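# Assemble two printed parts to match the displayed sample

## Task

Join the two 3D-printed parts so the result matches the already-assembled example shown on the stand.

## Robot and tools

Robot: two six-joint arms, left_arm and right_arm, each with a two-finger gripper whose fingers can fold. The arm names do not match left and right in the images. Calibrated bases in the scene frame: left_arm at (+0.027, +0.334, 0) m with quat_wxyz (+1.000, 0, 0, +0.018); right_arm at (+0.055, -0.328, 0) m with quat_wxyz (+1.000, 0, 0, -0.007).

Frames: the scene frame has its origin at table-top height, halfway between the nominal bases, with +x reaching out over the table, +z up and left_arm toward +y. Each arm reports its hand position, orientation, velocities and wrist-camera pose in its own base frame. Fixed cameras and the table use the scene frame. Reported hand poses can be a few cm off, more at long reach. On the gripper, fingers point along its +z and close along its y. end_effector_position is the spot between the pads when shut; fingertips stick out about 33 mm past it at gaps up to 40 mm, shrinking to 9 mm when fully open.

The 18-number row, used by execute_actions and move: every value lies in [-1, 1]. First the 6 left_arm joint numbers, then left gripper position, force_limit, speed, then the same 9 for right_arm. Joint order inside each arm is: shoulder lift, wrist 3, shoulder pan, wrist 2, elbow, wrist 1. This order also applies to every per-joint list in results. Joint numbers are offsets, not poses: 1.0 equals 2.222 rad, counted from the arm's Joint targets as they stood when the action (or the move) began, not from the previous row. Send 0 for an arm's six joints to keep it at its targets. Gripper numbers are absolute commands; to leave a gripper alone, repeat the last three values you sent for it (0 is itself a command). Stated joint ranges in rad: elbow -3.142 to 3.142, all others -6.283 to 6.283. An offset reaching over 0.010 rad beyond a range is refused for both arms; if the first action of a call fails this, the entire call is rejected.

Gripper: position +1 is open (140 mm), pads touch near -0.8, and -1 closes until blocked. force_limit sets squeeze for a slow close: roughly 14 N at -1, 40 N at 0, 58 N at +1. speed sets closing rate: about 30, 140 and 250 mm/s at -1, 0, +1; a quick close squeezes harder (about 64 N at 0, 116 N at +1 on rigid parts). Both start at +1. Grip with the outer quarter of the pads; nearer the palm the fingers wrap and may hold loosely or let go. Pressing fingertips onto a surface folds them quietly. To squeeze harder, raise force_limit and switch position between -1 and -0.98; to loosen, open and reclose slowly.

execute_actions(actions, cameras): actions is a list of actions; each action is up to 15 rows of control steps at 1/30 s, padded with its last row to 15 steps (0.5 s). cameras: list of names from cam_high, cam_low, cam_bench, cam_left_wrist, cam_right_wrist, or ["all"], or [] for none; by default images come only with an empty actions list.

move(target, speed, blend, stop_force, zero, blocking, cameras): target is one row or up to 15 rows, each counted from the same starting Joint targets. All joints travel together, without avoiding obstacles. speed in rad/s (0.01 to 3.14, default 0.5) limits the joint with the longest travel; a single number or one per target. blend in rad rounds corners in a list; 0 stops at each. stop_force (3 to 120 N, shared by both arms) halts an arm's path on contact; pair it with slow speed and leave it out when backing away from a contact. zero (default true) re-zeroes force before the move. blocking=false returns after about 0.5 s while motion continues (not allowed with stop_force). Gripper values in the first target are sent immediately; in later targets, on arrival. The result adds a move: line such as done, off_target, moving, held or fault, and possibly limits=held.

wait(seconds 0 to 10) lets time pass holding last commands. stop() brakes a running move. zoom_image(camera, region [x0, y0, x1, y1] in pixels from top-left, at most 504 by 504) magnifies the newest image. zero_wrist_force(arm) re-zeroes that arm's force sensor. finished_scene(scene = 1, optional) ends the episode permanently.

Results: Joint positions, velocities (may say within noise), Joint targets (base for next offsets) and torques per arm; end-effector pose and velocities; Wrist force and Wrist torque in the end effector's axes plus the peak since last shown; Tool commands; object_status per gripper: 0 moving, 1 blocked while opening, 2 blocked while closing (a grip), 3 at command or pads met. It updates 0.2 to 1.7 s after contact. position_measured counts: 3 open, ~75 is 100 mm, 139 is 60 mm, 200 is 20 mm, 230 pads together. "joint sent to its limit" means a joint was clipped at its end; "joint command not followed" means the inter-arm clearance check altered commands. MOTOR HOT appears at 70 °C; at 85 °C the arm brakes for 30 to 60 s or more.

Avoid: contact torque at load limits (wrist joints 26 N m, others 139 N m) or net force near 150 N, either of which halts the arm for 10 s; targets set past a firm contact; fast impacts; any real contact between the two arms, which can end the scene; dropping parts, releasing them while moving, or letting anything leave the table. Joint targets change at most 3.14 rad/s, so big moves may still be finishing when a result returns.

Each tool is called after "Emit:" as name([rows], argument=value, ...), one row to a line, values as JSON.

## Session

Emit:
execute_actions(actions=[])

Scene clock: 0.00 s.
left_arm: end_effector_position=(+0.7279, +0.7309, +0.1263) position_measured=3 object_status=3 end_effector_quat_wxyz=(-0.404, +0.837, +0.198, +0.313) | right_arm: end_effector_position=(+0.4886, -0.4144, +0.2925) position_measured=3 object_status=3 end_effector_quat_wxyz=(-0.042, +0.992, +0.119, -0.014)
Joint names: [shoulder lift, wrist 3, shoulder pan, wrist 2, elbow, wrist 1]
Joint positions: left_arm=[-0.528 3.472 0.494 -1.01 1.016 -3.029] | right_arm=[-1.172 1.979 -0.922 -1.552 1.026 -1.338]
Joint velocities: within noise
Joint torques (N m): no reading
Motor temperatures (°C): left_arm=[39 43 34 41 34 44] | right_arm=[33 37 34 38 32 45]
Wrist force (N): no reading
Wrist torque (N m): no reading
Wrist force, peak (N): no reading
Joint targets: left_arm=[-0.528 3.472 0.494 -1.010 1.016 -3.029] | right_arm=[-1.172 1.979 -0.922 -1.552 1.026 -1.338]
Tool commands: left_gripper/position=+1.0 left_gripper/force_limit=+1.0 left_gripper/speed=+1.0 right_gripper/position=+1.0 right_gripper/force_limit=+1.0 right_gripper/speed=+1.0

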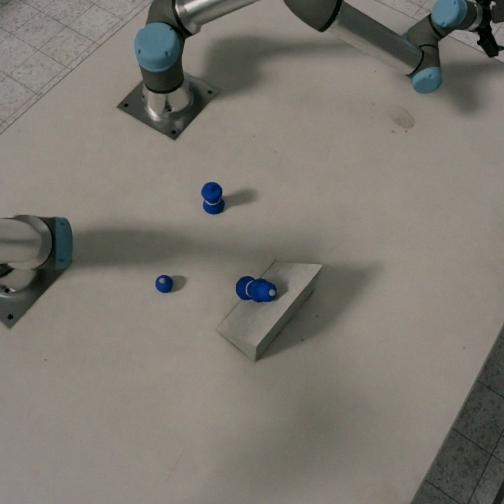

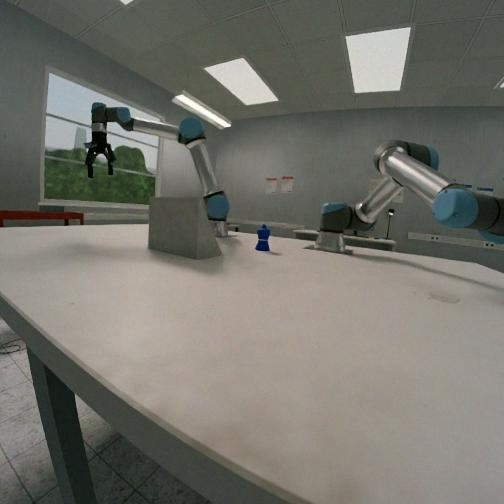

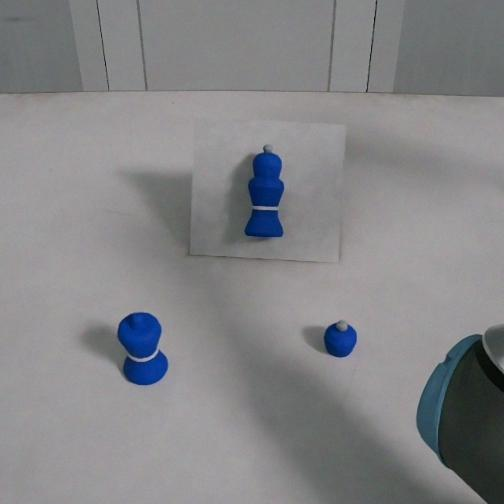

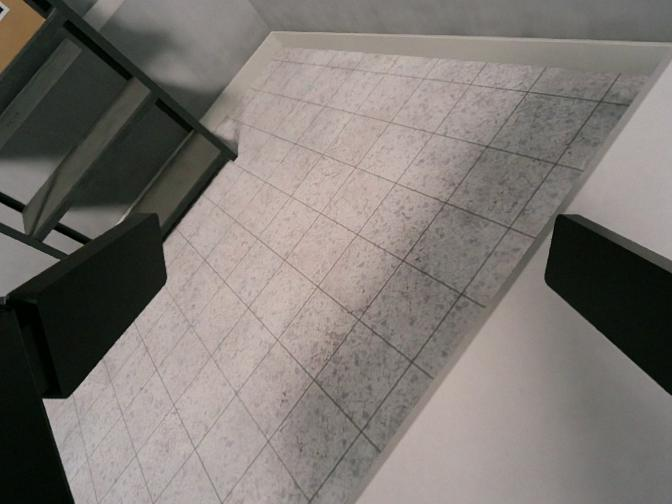

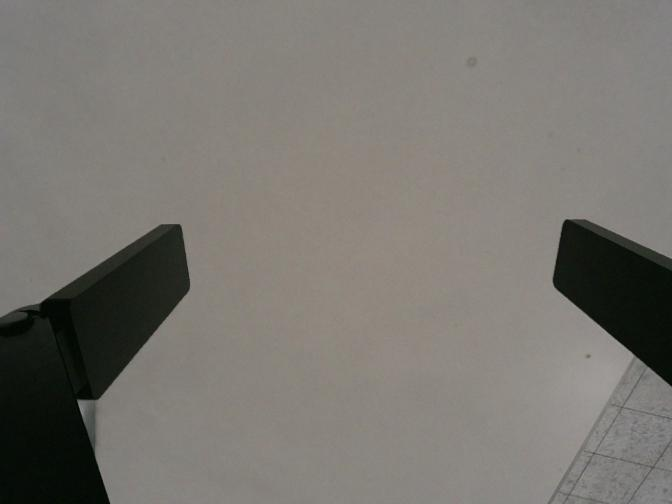

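Emit:
zoom_image(camera="cam_bench", region=[90, 120, 390, 420])

Emit:
zoom_image(camera="cam_high", region=[120, 150, 340, 370])

Emit:
zoom_image(camera="cam_low", region=[130, 170, 330, 270])

Scaled by 1.680 from the camera's 504x504 image, which has a finer 720x720 frame.

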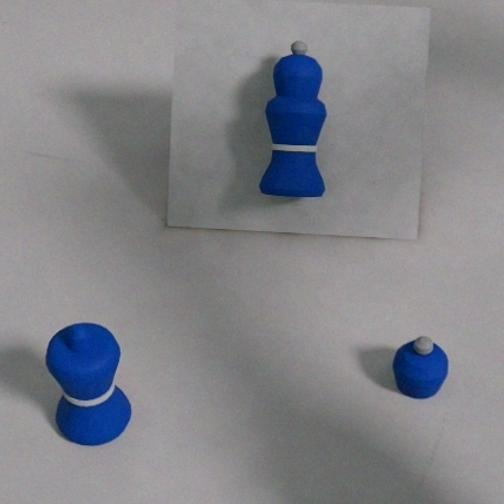

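Scaled by 2.291 from the camera's 504x504 image, which has a finer 720x720 frame.

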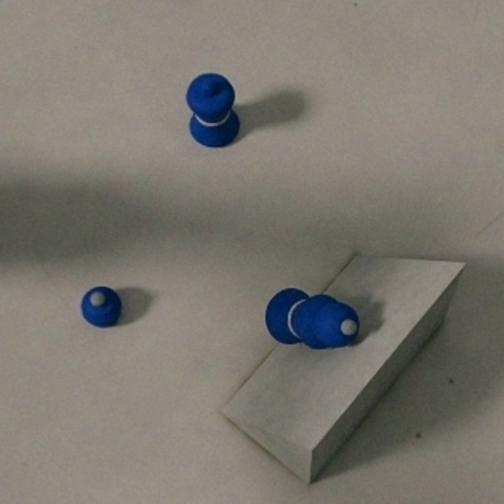

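Scaled by 2.520 from the camera's 504x504 image, which has a finer 720x720 frame.

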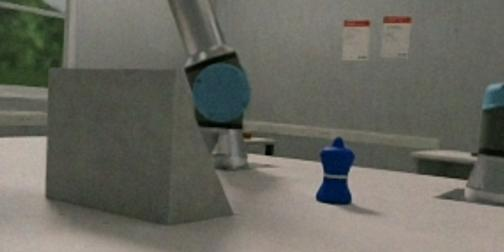

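Emit:
move(target=[0,0,0,0,0,0,1,1,1,-0.2918,0.0018,0.6004,-0.0085,0.3727,-0.12,1,1,1], speed=0.9, cameras=["all"])

Scene clock: 24.90 s.
left_arm: end_effector_position=(+0.7279, +0.7309, +0.1263) position_measured=3 object_status=3 end_effector_quat_wxyz=(-0.404, +0.837, +0.198, +0.313) | right_arm: end_effector_position=(+0.3012, +0.2768, +0.2499) position_measured=3 object_status=3 end_effector_quat_wxyz=(+0.000, +0.707, +0.707, +0.000)
Joint names: [shoulder lift, wrist 3, shoulder pan, wrist 2, elbow, wrist 1]
Joint positions: left_arm=[-0.528 3.472 0.494 -1.01 1.016 -3.029] | right_arm=[-1.82 1.983 0.412 -1.571 1.854 -1.605]
Joint torques (N m): left_arm=[-65.43 -0.33 0.96 0.82 -20.23 -3.19] | right_arm=[-19.46 1.17 11.36 1.28 -17.54 -1.93]
Wrist force (N): left_arm=[0.2 0.3 0.1] | right_arm=[0.2 0.0 0.3]
Wrist torque (N m): left_arm=[0.06 -0.04 0.00] | right_arm=[0.00 -0.06 -0.02]
Wrist force, peak (N): left_arm=[0.0 0.6 0.1] | right_arm=[-4.1 4.6 -0.3]
Joint targets: left_arm=[-0.528 3.472 0.494 -1.010 1.016 -3.029] | right_arm=[-1.820 1.983 0.412 -1.571 1.854 -1.605]
move: done

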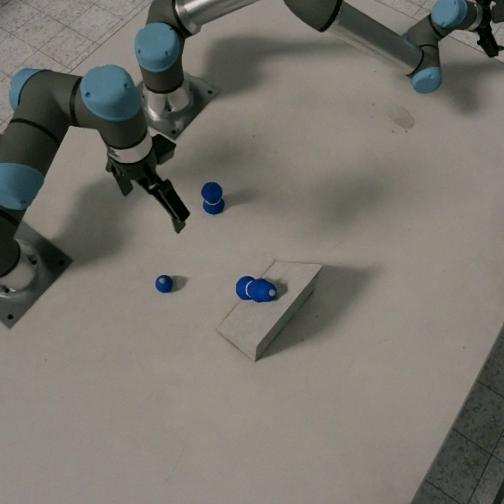

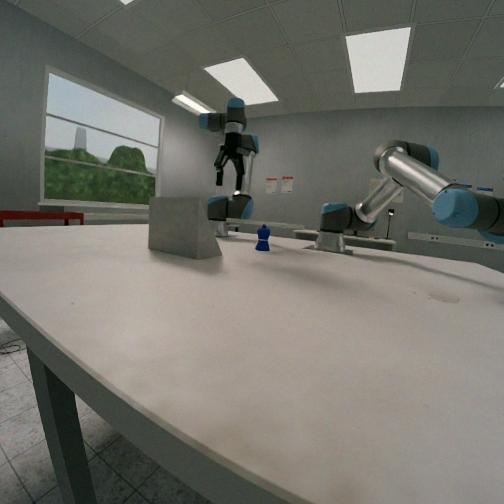

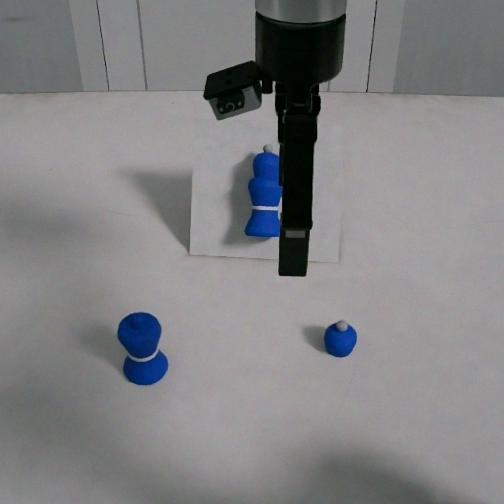

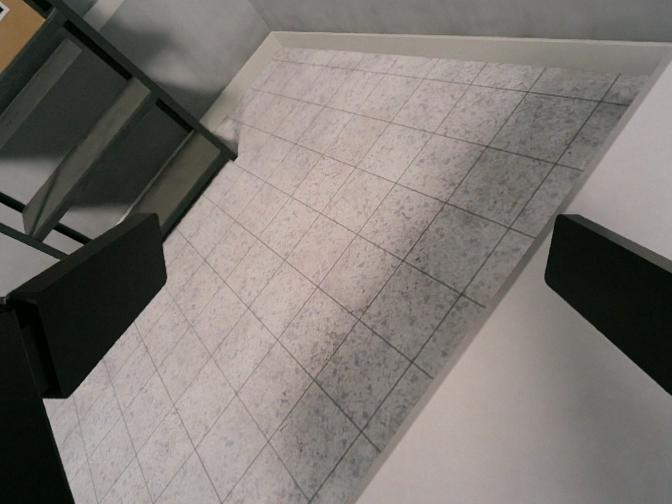

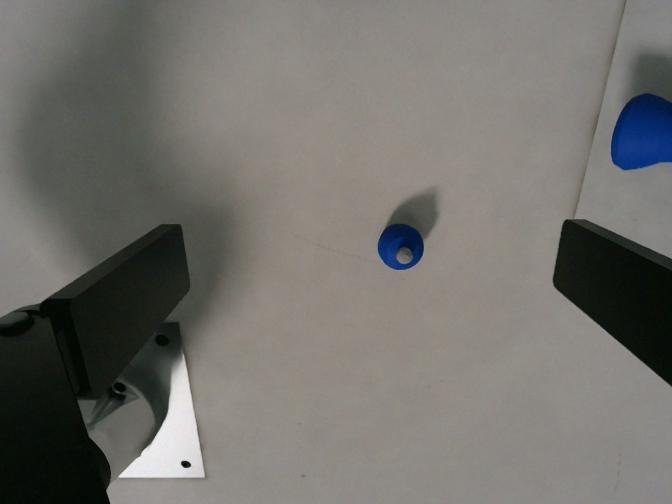

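Emit:
move(target=[0,0,0,0,0,0,1,1,1,0.0194,0,0,0,0.1023,-0.1215,1,1,1], speed=0.5, cameras=["cam_right_wrist","cam_high"])

Scene clock: 32.53 s.
left_arm: end_effector_position=(+0.7279, +0.7309, +0.1263) position_measured=3 object_status=3 end_effector_quat_wxyz=(-0.404, +0.837, +0.198, +0.313) | right_arm: end_effector_position=(+0.3010, +0.2769, +0.1498) position_measured=3 object_status=3 end_effector_quat_wxyz=(+0.000, +0.707, +0.707, +0.000)
Joint names: [shoulder lift, wrist 3, shoulder pan, wrist 2, elbow, wrist 1]
Joint positions: left_arm=[-0.528 3.472 0.494 -1.01 1.016 -3.029] | right_arm=[-1.777 1.983 0.412 -1.571 2.081 -1.874]
Joint torques (N m): left_arm=[-65.16 -0.58 0.74 0.75 -20.81 -3.23] | right_arm=[-24.27 -1.69 9.75 1.28 -15.97 -4.37]
Wrist force (N): left_arm=[0.2 0.1 0.1] | right_arm=[0.1 0.0 0.1]
Wrist torque (N m): left_arm=[0.03 -0.05 0.00] | right_arm=[0.03 -0.05 0.00]
Wrist force, peak (N): left_arm=[-0.4 0.1 -0.4] | right_arm=[-0.4 -0.2 2.5]
Joint targets: left_arm=[-0.528 3.472 0.494 -1.010 1.016 -3.029] | right_arm=[-1.777 1.983 0.412 -1.571 2.082 -1.875]
move: done
Images, in order (width x height): cam_high 504x504, cam_right_wrist 672x504.

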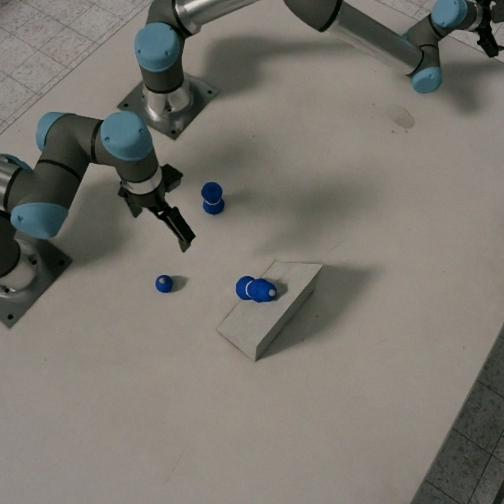

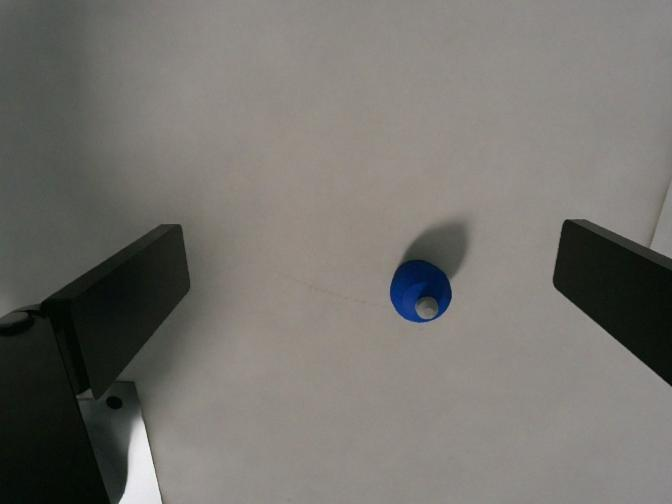

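Emit:
move(target=[0,0,0,0,0,0,1,1,1,0.0181,-0.09,-0.0898,0,0.0468,-0.0652,0.35,-0.5,0], speed=0.4, cameras=["cam_right_wrist","cam_bench","cam_high"])

Scene clock: 47.60 s.
left_arm: end_effector_position=(+0.7279, +0.7309, +0.1263) position_measured=3 object_status=3 end_effector_quat_wxyz=(-0.404, +0.837, +0.198, +0.313) | right_arm: end_effector_position=(+0.3461, +0.2110, +0.1004) position_measured=85 object_status=3 end_effector_quat_wxyz=(+0.000, +0.707, +0.707, +0.000)
Joint names: [shoulder lift, wrist 3, shoulder pan, wrist 2, elbow, wrist 1]
Joint positions: left_arm=[-0.528 3.472 0.494 -1.01 1.016 -3.029] | right_arm=[-1.737 1.784 0.212 -1.571 2.185 -2.019]
Joint torques (N m): left_arm=[-65.77 -0.55 0.86 0.97 -20.66 -3.2] | right_arm=[-24.99 -1.66 -4.23 1.27 -22.89 -3.7]
Wrist force (N): left_arm=[-0.1 0.5 -0.2] | right_arm=[0.1 0.4 -0.4]
Wrist torque (N m): left_arm=[0.11 0.02 0.00] | right_arm=[0.06 -0.01 -0.02]
Wrist force, peak (N): left_arm=[0.4 0.4 -0.2] | right_arm=[1.8 -1.3 -1.1]
Joint targets: left_arm=[-0.528 3.472 0.494 -1.010 1.016 -3.029] | right_arm=[-1.737 1.783 0.212 -1.571 2.186 -2.019]
move: done
Images, in order (width x height): cam_high 504x504, cam_bench 504x504, cam_right_wrist 672x504.

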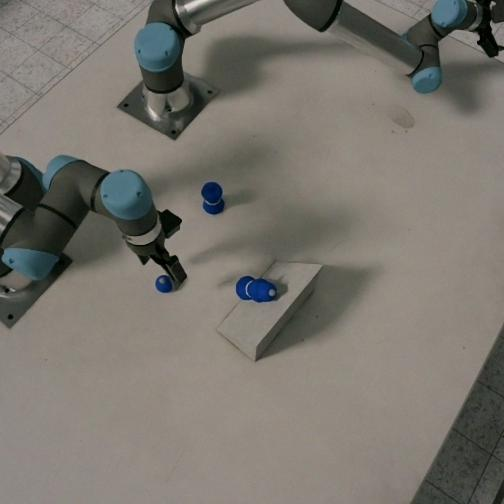

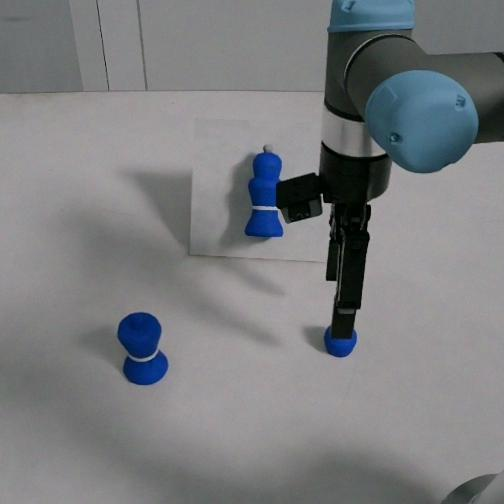

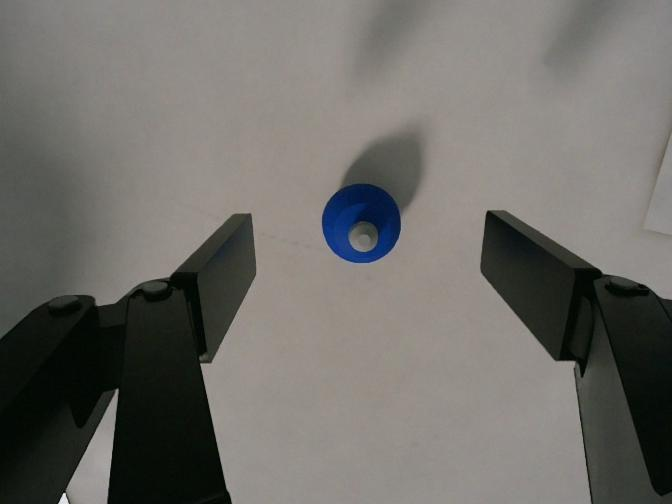

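Emit:
move(target=[0,0,0,0,0,0,1,1,1,0.0218,-0.0081,-0.008,0,0.0347,-0.0569,0.35,-0.5,0], speed=0.3, cameras=["cam_right_wrist"])

Scene clock: 53.10 s.
left_arm: end_effector_position=(+0.7279, +0.7309, +0.1263) position_measured=3 object_status=3 end_effector_quat_wxyz=(-0.404, +0.837, +0.198, +0.313) | right_arm: end_effector_position=(+0.3465, +0.2040, +0.0605) position_measured=85 object_status=3 end_effector_quat_wxyz=(+0.000, +0.707, +0.707, +0.000)
Joint names: [shoulder lift, wrist 3, shoulder pan, wrist 2, elbow, wrist 1]
Joint positions: left_arm=[-0.528 3.472 0.494 -1.01 1.016 -3.029] | right_arm=[-1.688 1.765 0.194 -1.571 2.263 -2.146]
Joint torques (N m): left_arm=[-65.55 -0.64 0.59 0.93 -20.83 -3.22] | right_arm=[-23.76 1.64 11.37 1.35 -23.13 -3.69]
Wrist force (N): left_arm=[-0.1 0.2 0.2] | right_arm=[0.4 0.0 -0.2]
Wrist torque (N m): left_arm=[0.04 0.03 0.00] | right_arm=[0.03 -0.16 0.04]
Wrist force, peak (N): left_arm=[0.5 0.4 -0.1] | right_arm=[0.4 0.1 -1.7]
Joint targets: left_arm=[-0.528 3.472 0.494 -1.010 1.016 -3.029] | right_arm=[-1.688 1.765 0.194 -1.571 2.263 -2.146]
move: done
Images, in order (width x height): cam_right_wrist 672x504.

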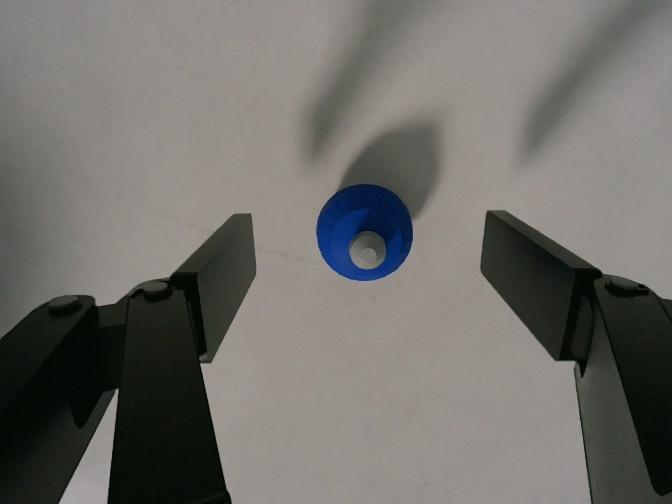

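Emit:
move([
  [0,0,0,0,0,0,1,1,1,0.0144,-0.0023,-0.0023,0,0.0153,-0.0296,0.35,-0.5,0],
  [0,0,0,0,0,0,1,1,1,0.0144,-0.0023,-0.0023,0,0.0153,-0.0296,-1,-0.6,-1],
], speed=0.2, cameras=["cam_right_wrist","cam_bench"])

Scene clock: 62.13 s.
left_arm: end_effector_position=(+0.7279, +0.7309, +0.1263) position_measured=3 object_status=3 end_effector_quat_wxyz=(-0.404, +0.837, +0.198, +0.313) | right_arm: end_effector_position=(+0.3463, +0.2020, +0.0406) position_measured=167 object_status=0 end_effector_quat_wxyz=(+0.000, +0.707, +0.707, +0.000)
Joint names: [shoulder lift, wrist 3, shoulder pan, wrist 2, elbow, wrist 1]
Joint positions: left_arm=[-0.528 3.472 0.494 -1.01 1.016 -3.029] | right_arm=[-1.656 1.76 0.189 -1.571 2.297 -2.212]
Joint torques (N m): left_arm=[-65.25 -0.77 0.84 1.1 -19.47 -3.2] | right_arm=[-22.56 1.54 7.88 1.2 -24.99 -4.08]
Wrist force (N): left_arm=[0.0 0.2 0.0] | right_arm=[-0.3 -1.6 -8.2]
Wrist torque (N m): left_arm=[0.03 -0.01 0.00] | right_arm=[0.23 -0.05 0.06]
Wrist force, peak (N): left_arm=[0.2 0.6 0.1] | right_arm=[-0.2 -1.6 -8.3]
Joint targets: left_arm=[-0.528 3.472 0.494 -1.010 1.016 -3.029] | right_arm=[-1.656 1.760 0.189 -1.571 2.297 -2.212]
move: done
Images, in order (width x height): cam_bench 504x504, cam_right_wrist 672x504.

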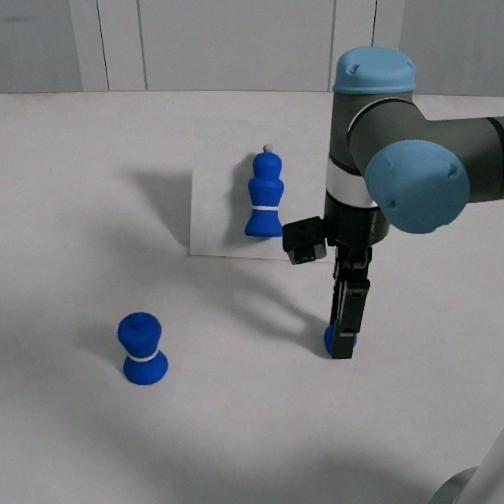

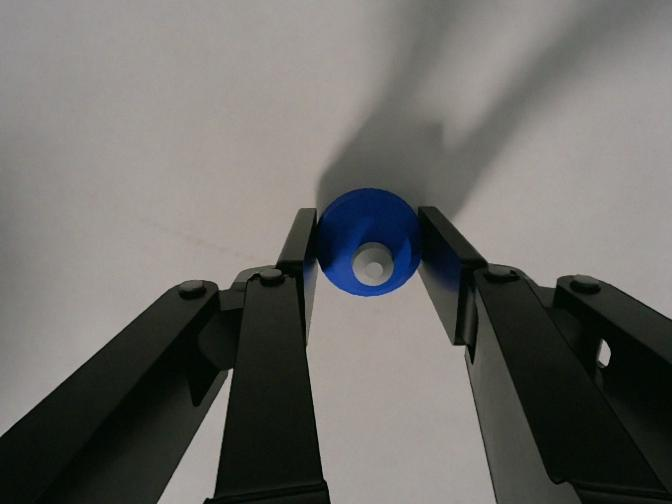

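Emit:
wait(seconds=0.8)

Scene clock: 64.50 s.
left_arm: end_effector_position=(+0.7279, +0.7309, +0.1263) position_measured=3 object_status=3 end_effector_quat_wxyz=(-0.404, +0.837, +0.198, +0.313) | right_arm: end_effector_position=(+0.3463, +0.2020, +0.0406) position_measured=167 object_status=2 end_effector_quat_wxyz=(+0.000, +0.707, +0.707, +0.000)
Joint names: [shoulder lift, wrist 3, shoulder pan, wrist 2, elbow, wrist 1]
Joint positions: left_arm=[-0.528 3.472 0.494 -1.01 1.016 -3.029] | right_arm=[-1.656 1.76 0.189 -1.571 2.297 -2.212]
Joint torques (N m): left_arm=[-64.91 -0.86 0.47 1.1 -19.73 -3.1] | right_arm=[-4.87 1.48 8.18 1.26 -12.29 -3.98]
Wrist force (N): left_arm=[0.1 0.1 0.1] | right_arm=[-0.2 -1.7 -8.2]
Wrist torque (N m): left_arm=[0.03 -0.03 0.00] | right_arm=[0.22 -0.08 0.06]
Wrist force, peak (N): left_arm=[0.2 0.6 -0.1] | right_arm=[0.2 -1.8 -8.3]
Joint targets: left_arm=[-0.528 3.472 0.494 -1.010 1.016 -3.029] | right_arm=[-1.656 1.760 0.189 -1.571 2.297 -2.212]
Tool commands: left_gripper/position=+1.0 left_gripper/force_limit=+1.0 left_gripper/speed=+1.0 right_gripper/position=-1.0 right_gripper/force_limit=-0.6 right_gripper/speed=-1.0
wait: 0.80 s; at rest from the start

Emit:
move(target=[0,0,0,0,0,0,1,1,1,-0.0612,0,0,0,-0.0803,0.1416,-1,-0.6,-1], speed=0.25, cameras=["cam_right_wrist","cam_bench"])

Scene clock: 76.17 s.
left_arm: end_effector_position=(+0.7279, +0.7309, +0.1263) position_measured=3 object_status=3 end_effector_quat_wxyz=(-0.404, +0.837, +0.198, +0.313) | right_arm: end_effector_position=(+0.3462, +0.2020, +0.1405) position_measured=167 object_status=2 end_effector_quat_wxyz=(+0.000, +0.707, +0.707, +0.000)
Joint names: [shoulder lift, wrist 3, shoulder pan, wrist 2, elbow, wrist 1]
Joint positions: left_arm=[-0.528 3.472 0.494 -1.01 1.016 -3.029] | right_arm=[-1.792 1.76 0.189 -1.571 2.118 -1.897]
Joint torques (N m): left_arm=[-65.61 -1.19 1.04 1.16 -20.03 -3.19] | right_arm=[-6.39 1.37 7.37 1.27 -19.03 -2.43]
Wrist force (N): left_arm=[0.3 0.3 -0.2] | right_arm=[0.0 0.1 -0.1]
Wrist torque (N m): left_arm=[0.07 -0.05 0.00] | right_arm=[0.03 -0.05 0.09]
Wrist force, peak (N): left_arm=[0.2 0.6 0.2] | right_arm=[0.0 -1.8 -8.5]
Joint targets: left_arm=[-0.528 3.472 0.494 -1.010 1.016 -3.029] | right_arm=[-1.792 1.760 0.189 -1.571 2.118 -1.897]
move: done
Images, in order (width x height): cam_bench 504x504, cam_right_wrist 672x504.

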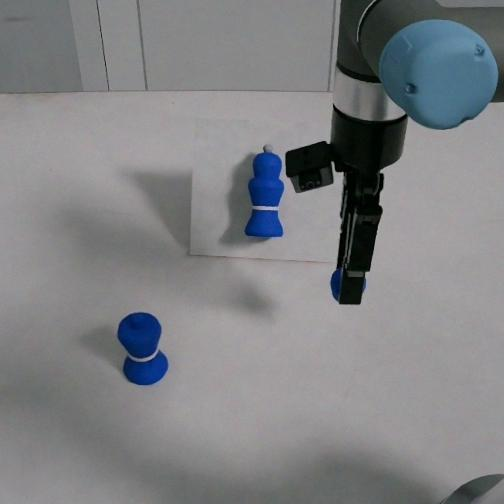

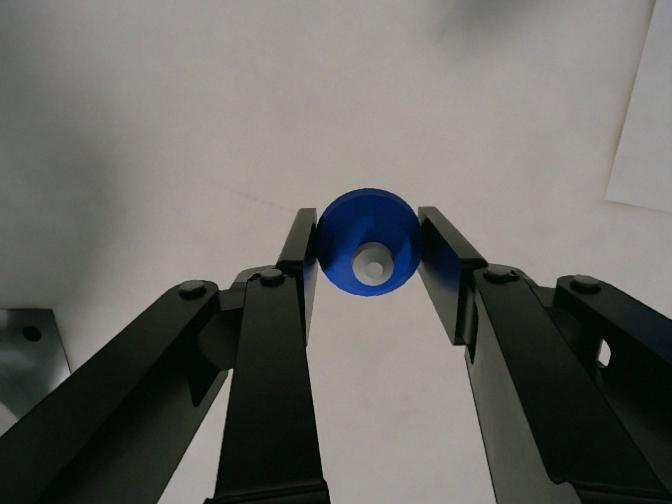

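Emit:
move(target=[0,0,0,0,0,0,1,1,1,0.0881,0.2154,0.2155,0,-0.1706,0.0825,-1,-0.6,-1], speed=0.5, cameras=["cam_right_wrist","cam_bench","cam_high"])

Scene clock: 79.40 s.
left_arm: end_effector_position=(+0.7279, +0.7309, +0.1263) position_measured=3 object_status=3 end_effector_quat_wxyz=(-0.404, +0.837, +0.198, +0.313) | right_arm: end_effector_position=(+0.2919, +0.4001, +0.2205) position_measured=167 object_status=2 end_effector_quat_wxyz=(+0.000, +0.707, +0.707, +0.000)
Joint names: [shoulder lift, wrist 3, shoulder pan, wrist 2, elbow, wrist 1]
Joint positions: left_arm=[-0.528 3.472 0.494 -1.01 1.016 -3.029] | right_arm=[-1.597 2.238 0.668 -1.571 1.739 -1.714]
Joint torques (N m): left_arm=[-65.56 -1.13 0.87 0.93 -19.14 -3.17] | right_arm=[-26.87 1.53 7.6 0.59 -30.55 -3.14]
Wrist force (N): left_arm=[0.2 0.1 0.0] | right_arm=[0.2 -0.1 0.7]
Wrist torque (N m): left_arm=[0.01 -0.05 0.00] | right_arm=[-0.03 -0.06 -0.01]
Wrist force, peak (N): left_arm=[0.3 0.4 0.2] | right_arm=[3.3 -1.6 0.0]
Joint targets: left_arm=[-0.528 3.472 0.494 -1.010 1.016 -3.029] | right_arm=[-1.597 2.239 0.668 -1.571 1.739 -1.714]
move: done
Images, in order (width x height): cam_high 504x504, cam_bench 504x504, cam_right_wrist 672x504.

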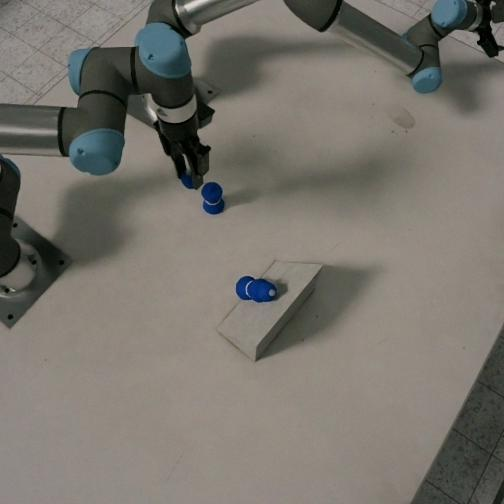

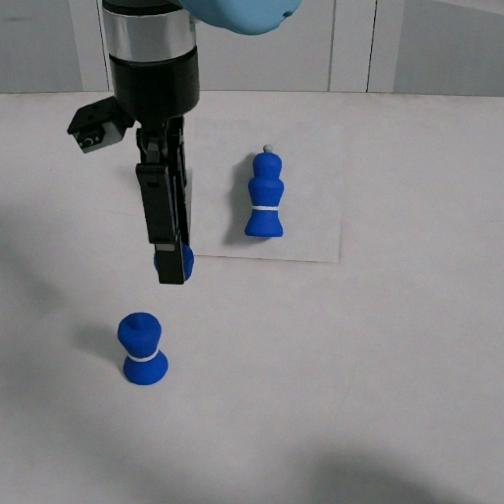

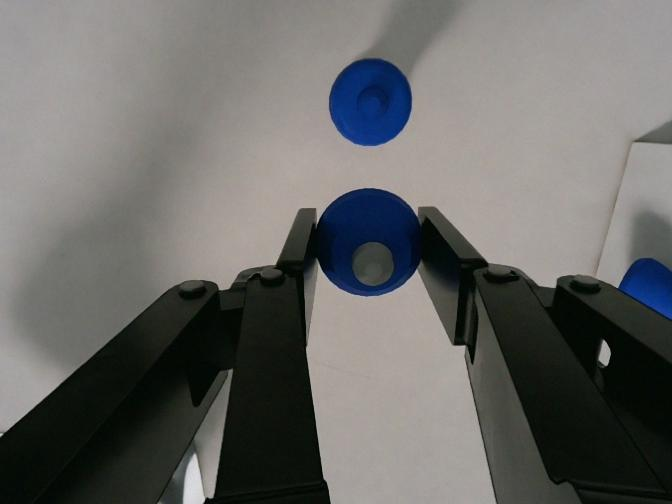

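Emit:
move(target=[0,0,0,0,0,0,1,1,1,0.0149,-0.0127,-0.0127,0,0.0679,-0.0829,-1,-0.6,-1], speed=0.35, cameras=["cam_right_wrist","cam_bench","cam_low"])

Emit:
zoom_image(camera="cam_low", region=[200, 200, 320, 270])

Emit:
zoom_image(camera="cam_bench", region=[90, 230, 240, 400])

Scene clock: 88.80 s.
left_arm: end_effector_position=(+0.7279, +0.7309, +0.1263) position_measured=3 object_status=3 end_effector_quat_wxyz=(-0.404, +0.837, +0.198, +0.313) | right_arm: end_effector_position=(+0.3011, +0.3902, +0.1507) position_measured=167 object_status=2 end_effector_quat_wxyz=(+0.000, +0.707, +0.707, +0.000)
Joint names: [shoulder lift, wrist 3, shoulder pan, wrist 2, elbow, wrist 1]
Joint positions: left_arm=[-0.528 3.472 0.494 -1.01 1.016 -3.029] | right_arm=[-1.563 2.21 0.64 -1.571 1.89 -1.898]
Joint torques (N m): left_arm=[-64.65 -1.42 1.21 1 -20.21 -3.25] | right_arm=[-33.92 1.43 10.94 -0.95 -18.32 -3.95]
Wrist force (N): left_arm=[0.1 0.1 -0.2] | right_arm=[-0.3 0.4 0.6]
Wrist torque (N m): left_arm=[0.01 -0.03 0.00] | right_arm=[0.09 0.03 0.00]
Wrist force, peak (N): left_arm=[-0.3 0.6 0.1] | right_arm=[-0.3 0.6 2.6]
Joint targets: left_arm=[-0.528 3.472 0.494 -1.010 1.016 -3.029] | right_arm=[-1.563 2.211 0.640 -1.571 1.890 -1.898]
move: done
Images, in order (width x height): cam_low 504x504, cam_bench 504x504, cam_right_wrist 672x504.

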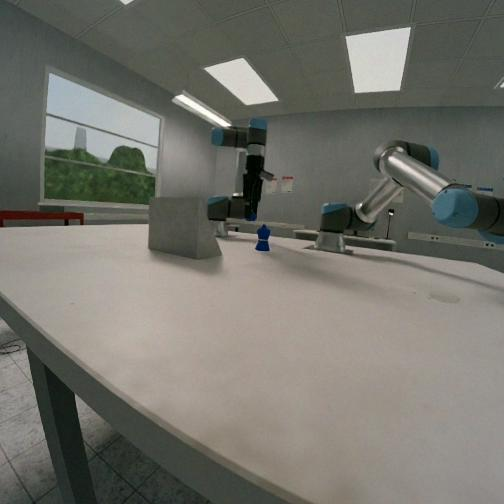

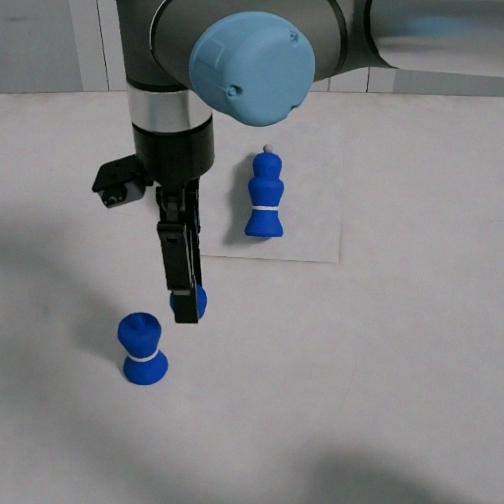

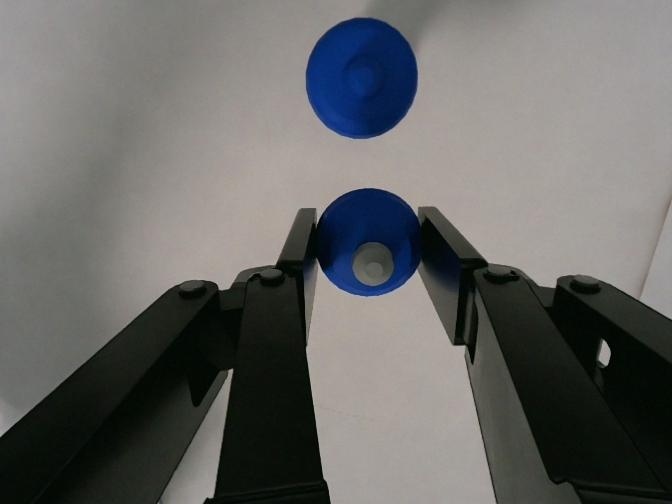

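Scaled by 4.200 from the camera's 504x504 image, which has a finer 720x720 frame.

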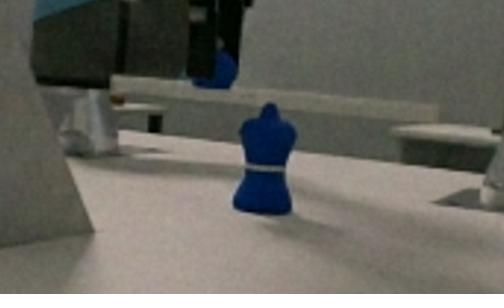

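Scaled by 2.965 from the camera's 504x504 image, which has a finer 720x720 frame.

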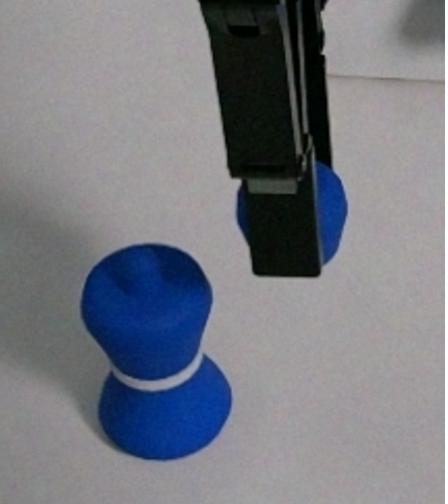

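Emit:
move(target=[0,0,0,0,0,0,1,1,1,0.0570,0.0455,0.0455,0,-0.0615,0.0045,-1,-0.6,-1], speed=0.2, cameras=["cam_right_wrist","cam_bench","cam_low"])

Emit:
zoom_image(camera="cam_low", region=[200, 200, 320, 270])

Emit:
zoom_image(camera="cam_bench", region=[90, 230, 240, 400])

Scene clock: 97.07 s.
left_arm: end_effector_position=(+0.7279, +0.7309, +0.1263) position_measured=3 object_status=3 end_effector_quat_wxyz=(-0.404, +0.837, +0.198, +0.313) | right_arm: end_effector_position=(+0.3005, +0.4557, +0.1505) position_measured=167 object_status=2 end_effector_quat_wxyz=(+0.000, +0.707, +0.707, +0.000)
Joint names: [shoulder lift, wrist 3, shoulder pan, wrist 2, elbow, wrist 1]
Joint positions: left_arm=[-0.528 3.472 0.494 -1.01 1.016 -3.029] | right_arm=[-1.437 2.312 0.741 -1.571 1.753 -1.888]
Joint torques (N m): left_arm=[-65.74 -1.37 1.25 1.08 -20.16 -3.14] | right_arm=[-31.54 -0.84 -6.11 -0.08 -21.93 -4.19]
Wrist force (N): left_arm=[0.1 0.0 0.4] | right_arm=[-0.1 0.2 0.1]
Wrist torque (N m): left_arm=[-0.01 -0.02 0.00] | right_arm=[0.09 -0.02 0.07]
Wrist force, peak (N): left_arm=[0.2 0.6 -0.1] | right_arm=[-2.0 0.1 0.8]
Joint targets: left_arm=[-0.528 3.472 0.494 -1.010 1.016 -3.029] | right_arm=[-1.437 2.312 0.741 -1.571 1.753 -1.888]
move: done
Images, in order (width x height): cam_low 504x504, cam_bench 504x504, cam_right_wrist 672x504.

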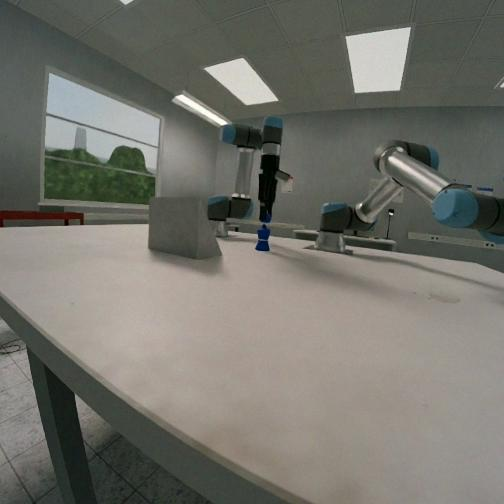

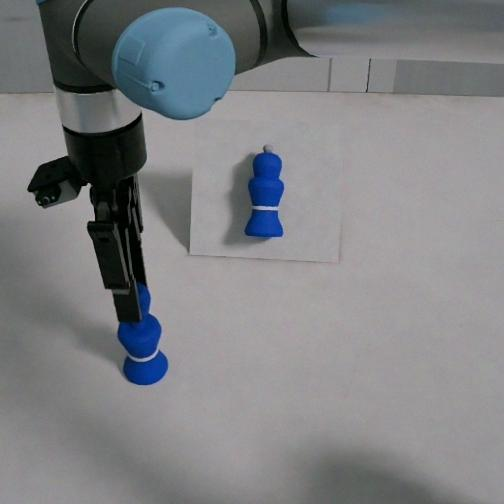

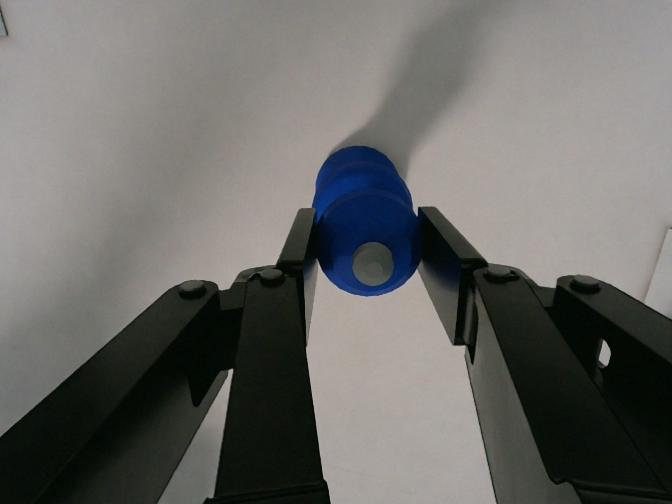

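Scaled by 4.200 from the camera's 504x504 image, which has a finer 720x720 frame.

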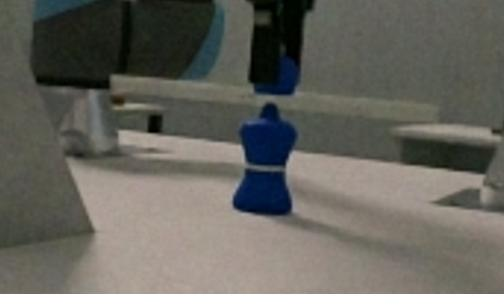

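Scaled by 2.965 from the camera's 504x504 image, which has a finer 720x720 frame.

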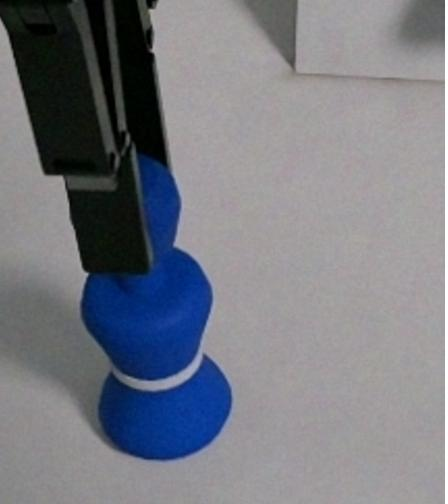

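Emit:
move(target=[0,0,0,0,0,0,1,1,1,-0.0005,-0.0009,-0.0009,0,0.0066,-0.006,-1,-0.6,-1], speed=0.1, cameras=["cam_right_wrist","cam_bench","cam_low"])

Emit:
zoom_image(camera="cam_low", region=[230, 200, 300, 260])

Emit:
zoom_image(camera="cam_bench", region=[90, 270, 200, 390])

Emit:
zoom_image(camera="cam_right_wrist", region=[280, 120, 460, 300])

Scene clock: 109.03 s.
left_arm: end_effector_position=(+0.7279, +0.7309, +0.1263) position_measured=3 object_status=3 end_effector_quat_wxyz=(-0.404, +0.837, +0.198, +0.313) | right_arm: end_effector_position=(+0.2998, +0.4535, +0.1455) position_measured=167 object_status=2 end_effector_quat_wxyz=(+0.000, +0.707, +0.707, +0.000)
Joint names: [shoulder lift, wrist 3, shoulder pan, wrist 2, elbow, wrist 1]
Joint positions: left_arm=[-0.528 3.472 0.494 -1.01 1.016 -3.029] | right_arm=[-1.438 2.31 0.739 -1.571 1.768 -1.902]
Joint torques (N m): left_arm=[-65.72 -1.52 2.56 0.99 -19.18 -3.15] | right_arm=[-38.92 -1.2 -6.56 1.35 -29.41 -2.12]
Wrist force (N): left_arm=[-0.1 0.1 0.2] | right_arm=[-0.1 0.0 0.0]
Wrist torque (N m): left_arm=[0.01 0.03 0.00] | right_arm=[0.05 -0.03 0.06]
Wrist force, peak (N): left_arm=[0.3 0.3 0.5] | right_arm=[-0.1 0.1 0.8]
Joint targets: left_arm=[-0.528 3.472 0.494 -1.010 1.016 -3.029] | right_arm=[-1.438 2.310 0.739 -1.571 1.768 -1.901]
move: done
Images, in order (width x height): cam_low 504x504, cam_bench 504x504, cam_right_wrist 672x504.

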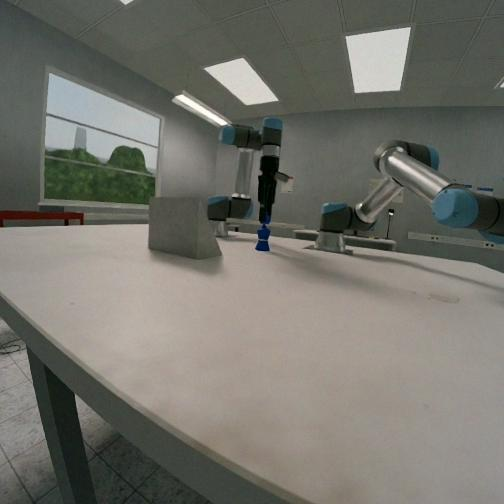

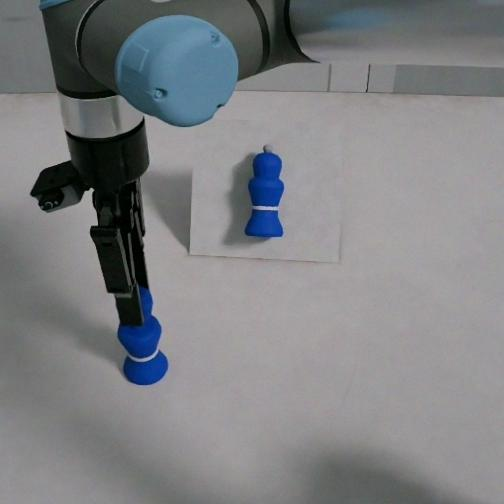

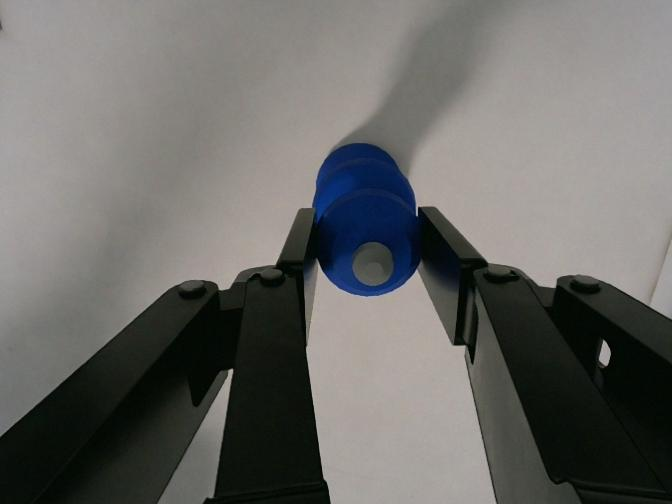

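Scaled by 7.200 from the camera's 504x504 image, which has a finer 720x720 frame.

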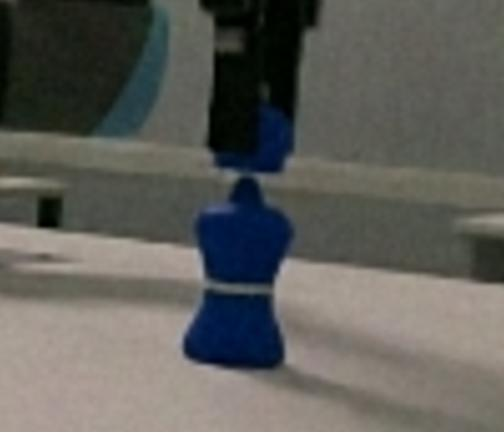

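Scaled by 4.200 from the camera's 504x504 image, which has a finer 720x720 frame.

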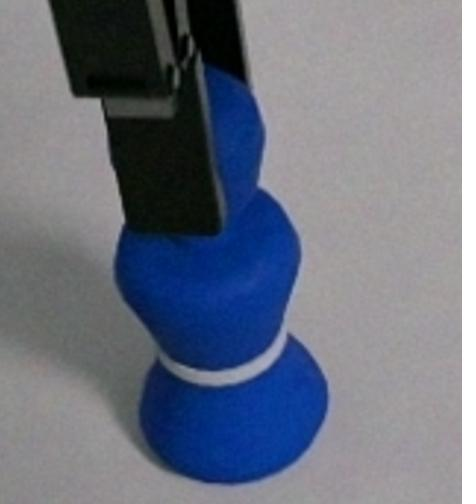

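Scaled by 2.800 from the camera's 672x504 image, which has a finer 960x720 frame.

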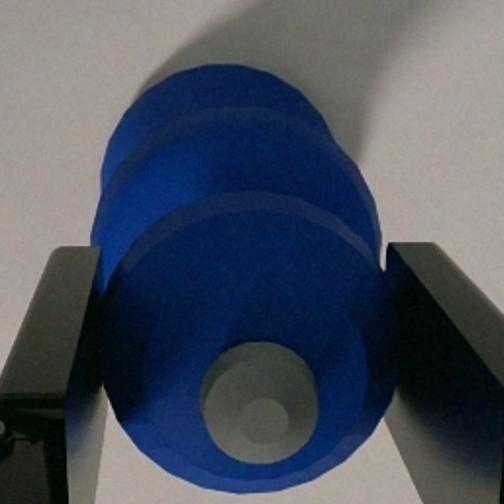

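Emit:
move([
  [0,0,0,0,0,0,1,1,1,-0.0006,-0.0005,-0.0005,0,0.0007,-0.0001,-1,-0.6,-1],
  [0,0,0,0,0,0,1,1,1,0.0099,-0.0005,-0.0005,0,0.0217,-0.0316,-1,-0.6,-1],
], speed=[0.1,0.03], stop_force=5, cameras=["cam_right_wrist","cam_bench","cam_low"])

Emit:
zoom_image(camera="cam_low", region=[230, 200, 300, 260])

Emit:
zoom_image(camera="cam_bench", region=[90, 270, 200, 390])

Scene clock: 129.33 s.
left_arm: end_effector_position=(+0.7279, +0.7309, +0.1263) position_measured=3 object_status=3 end_effector_quat_wxyz=(-0.404, +0.837, +0.198, +0.313) | right_arm: end_effector_position=(+0.3001, +0.4530, +0.1269) position_measured=167 object_status=2 end_effector_quat_wxyz=(+0.000, +0.707, +0.707, +0.000)
Joint names: [shoulder lift, wrist 3, shoulder pan, wrist 2, elbow, wrist 1]
Joint positions: left_arm=[-0.528 3.472 0.494 -1.01 1.016 -3.029] | right_arm=[-1.423 2.308 0.738 -1.571 1.802 -1.95]
Joint torques (N m): left_arm=[-64.89 -1.54 1.32 1 -19.85 -3.25] | right_arm=[-38.35 1.34 -8.99 1.25 -28.73 -3.31]
Wrist force (N): left_arm=[-0.3 0.4 0.1] | right_arm=[0.6 0.2 -3.3]
Wrist torque (N m): left_arm=[0.07 0.06 0.00] | right_arm=[0.04 0.03 0.06]
Wrist force, peak (N): left_arm=[0.2 0.7 0.2] | right_arm=[-0.5 -1.8 -15.4]
Joint targets: left_arm=[-0.528 3.472 0.494 -1.010 1.016 -3.029] | right_arm=[-1.423 2.308 0.738 -1.571 1.802 -1.950]
move: contact (right_arm); path passed 1 of 2 targets; right_arm: the wrist 1 is farthest, 0.022 rad from its target
Images, in order (width x height): cam_low 504x504, cam_bench 504x504, cam_right_wrist 672x504.

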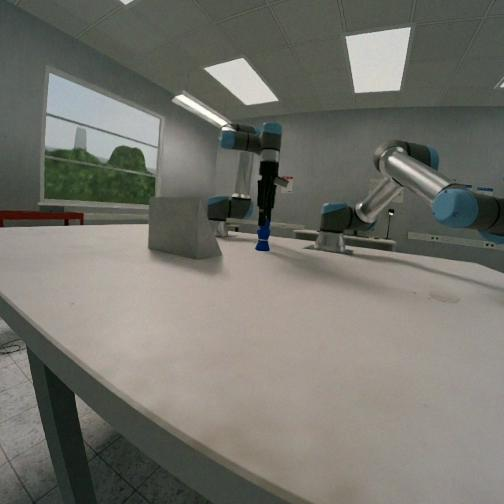

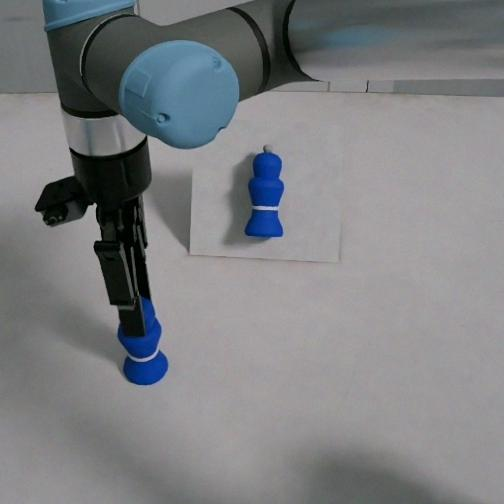

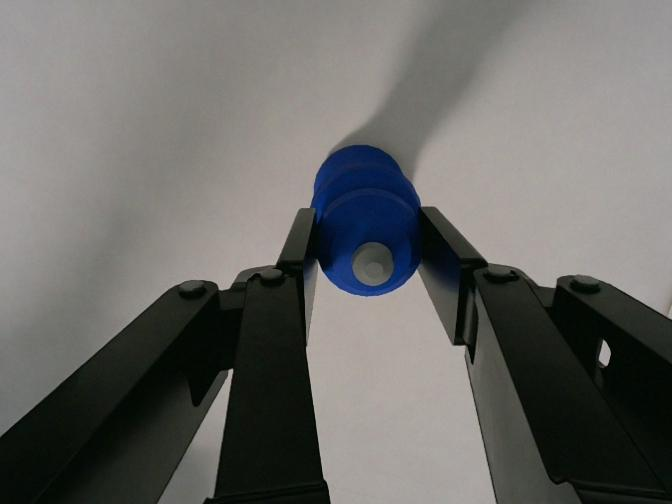

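Scaled by 7.200 from the camera's 504x504 image, which has a finer 720x720 frame.

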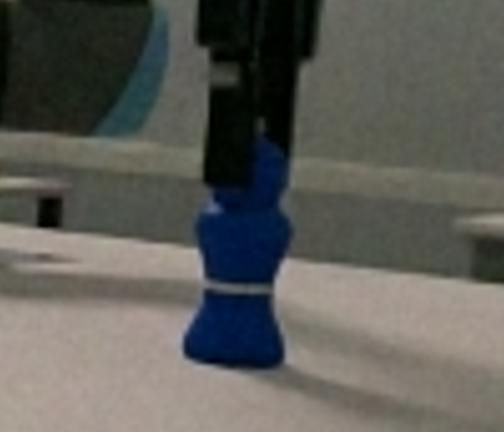

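Scaled by 4.200 from the camera's 504x504 image, which has a finer 720x720 frame.

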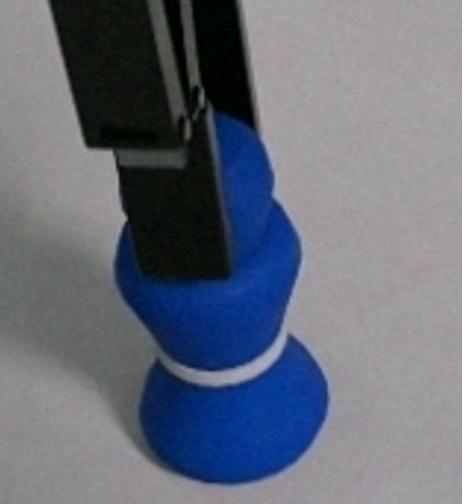

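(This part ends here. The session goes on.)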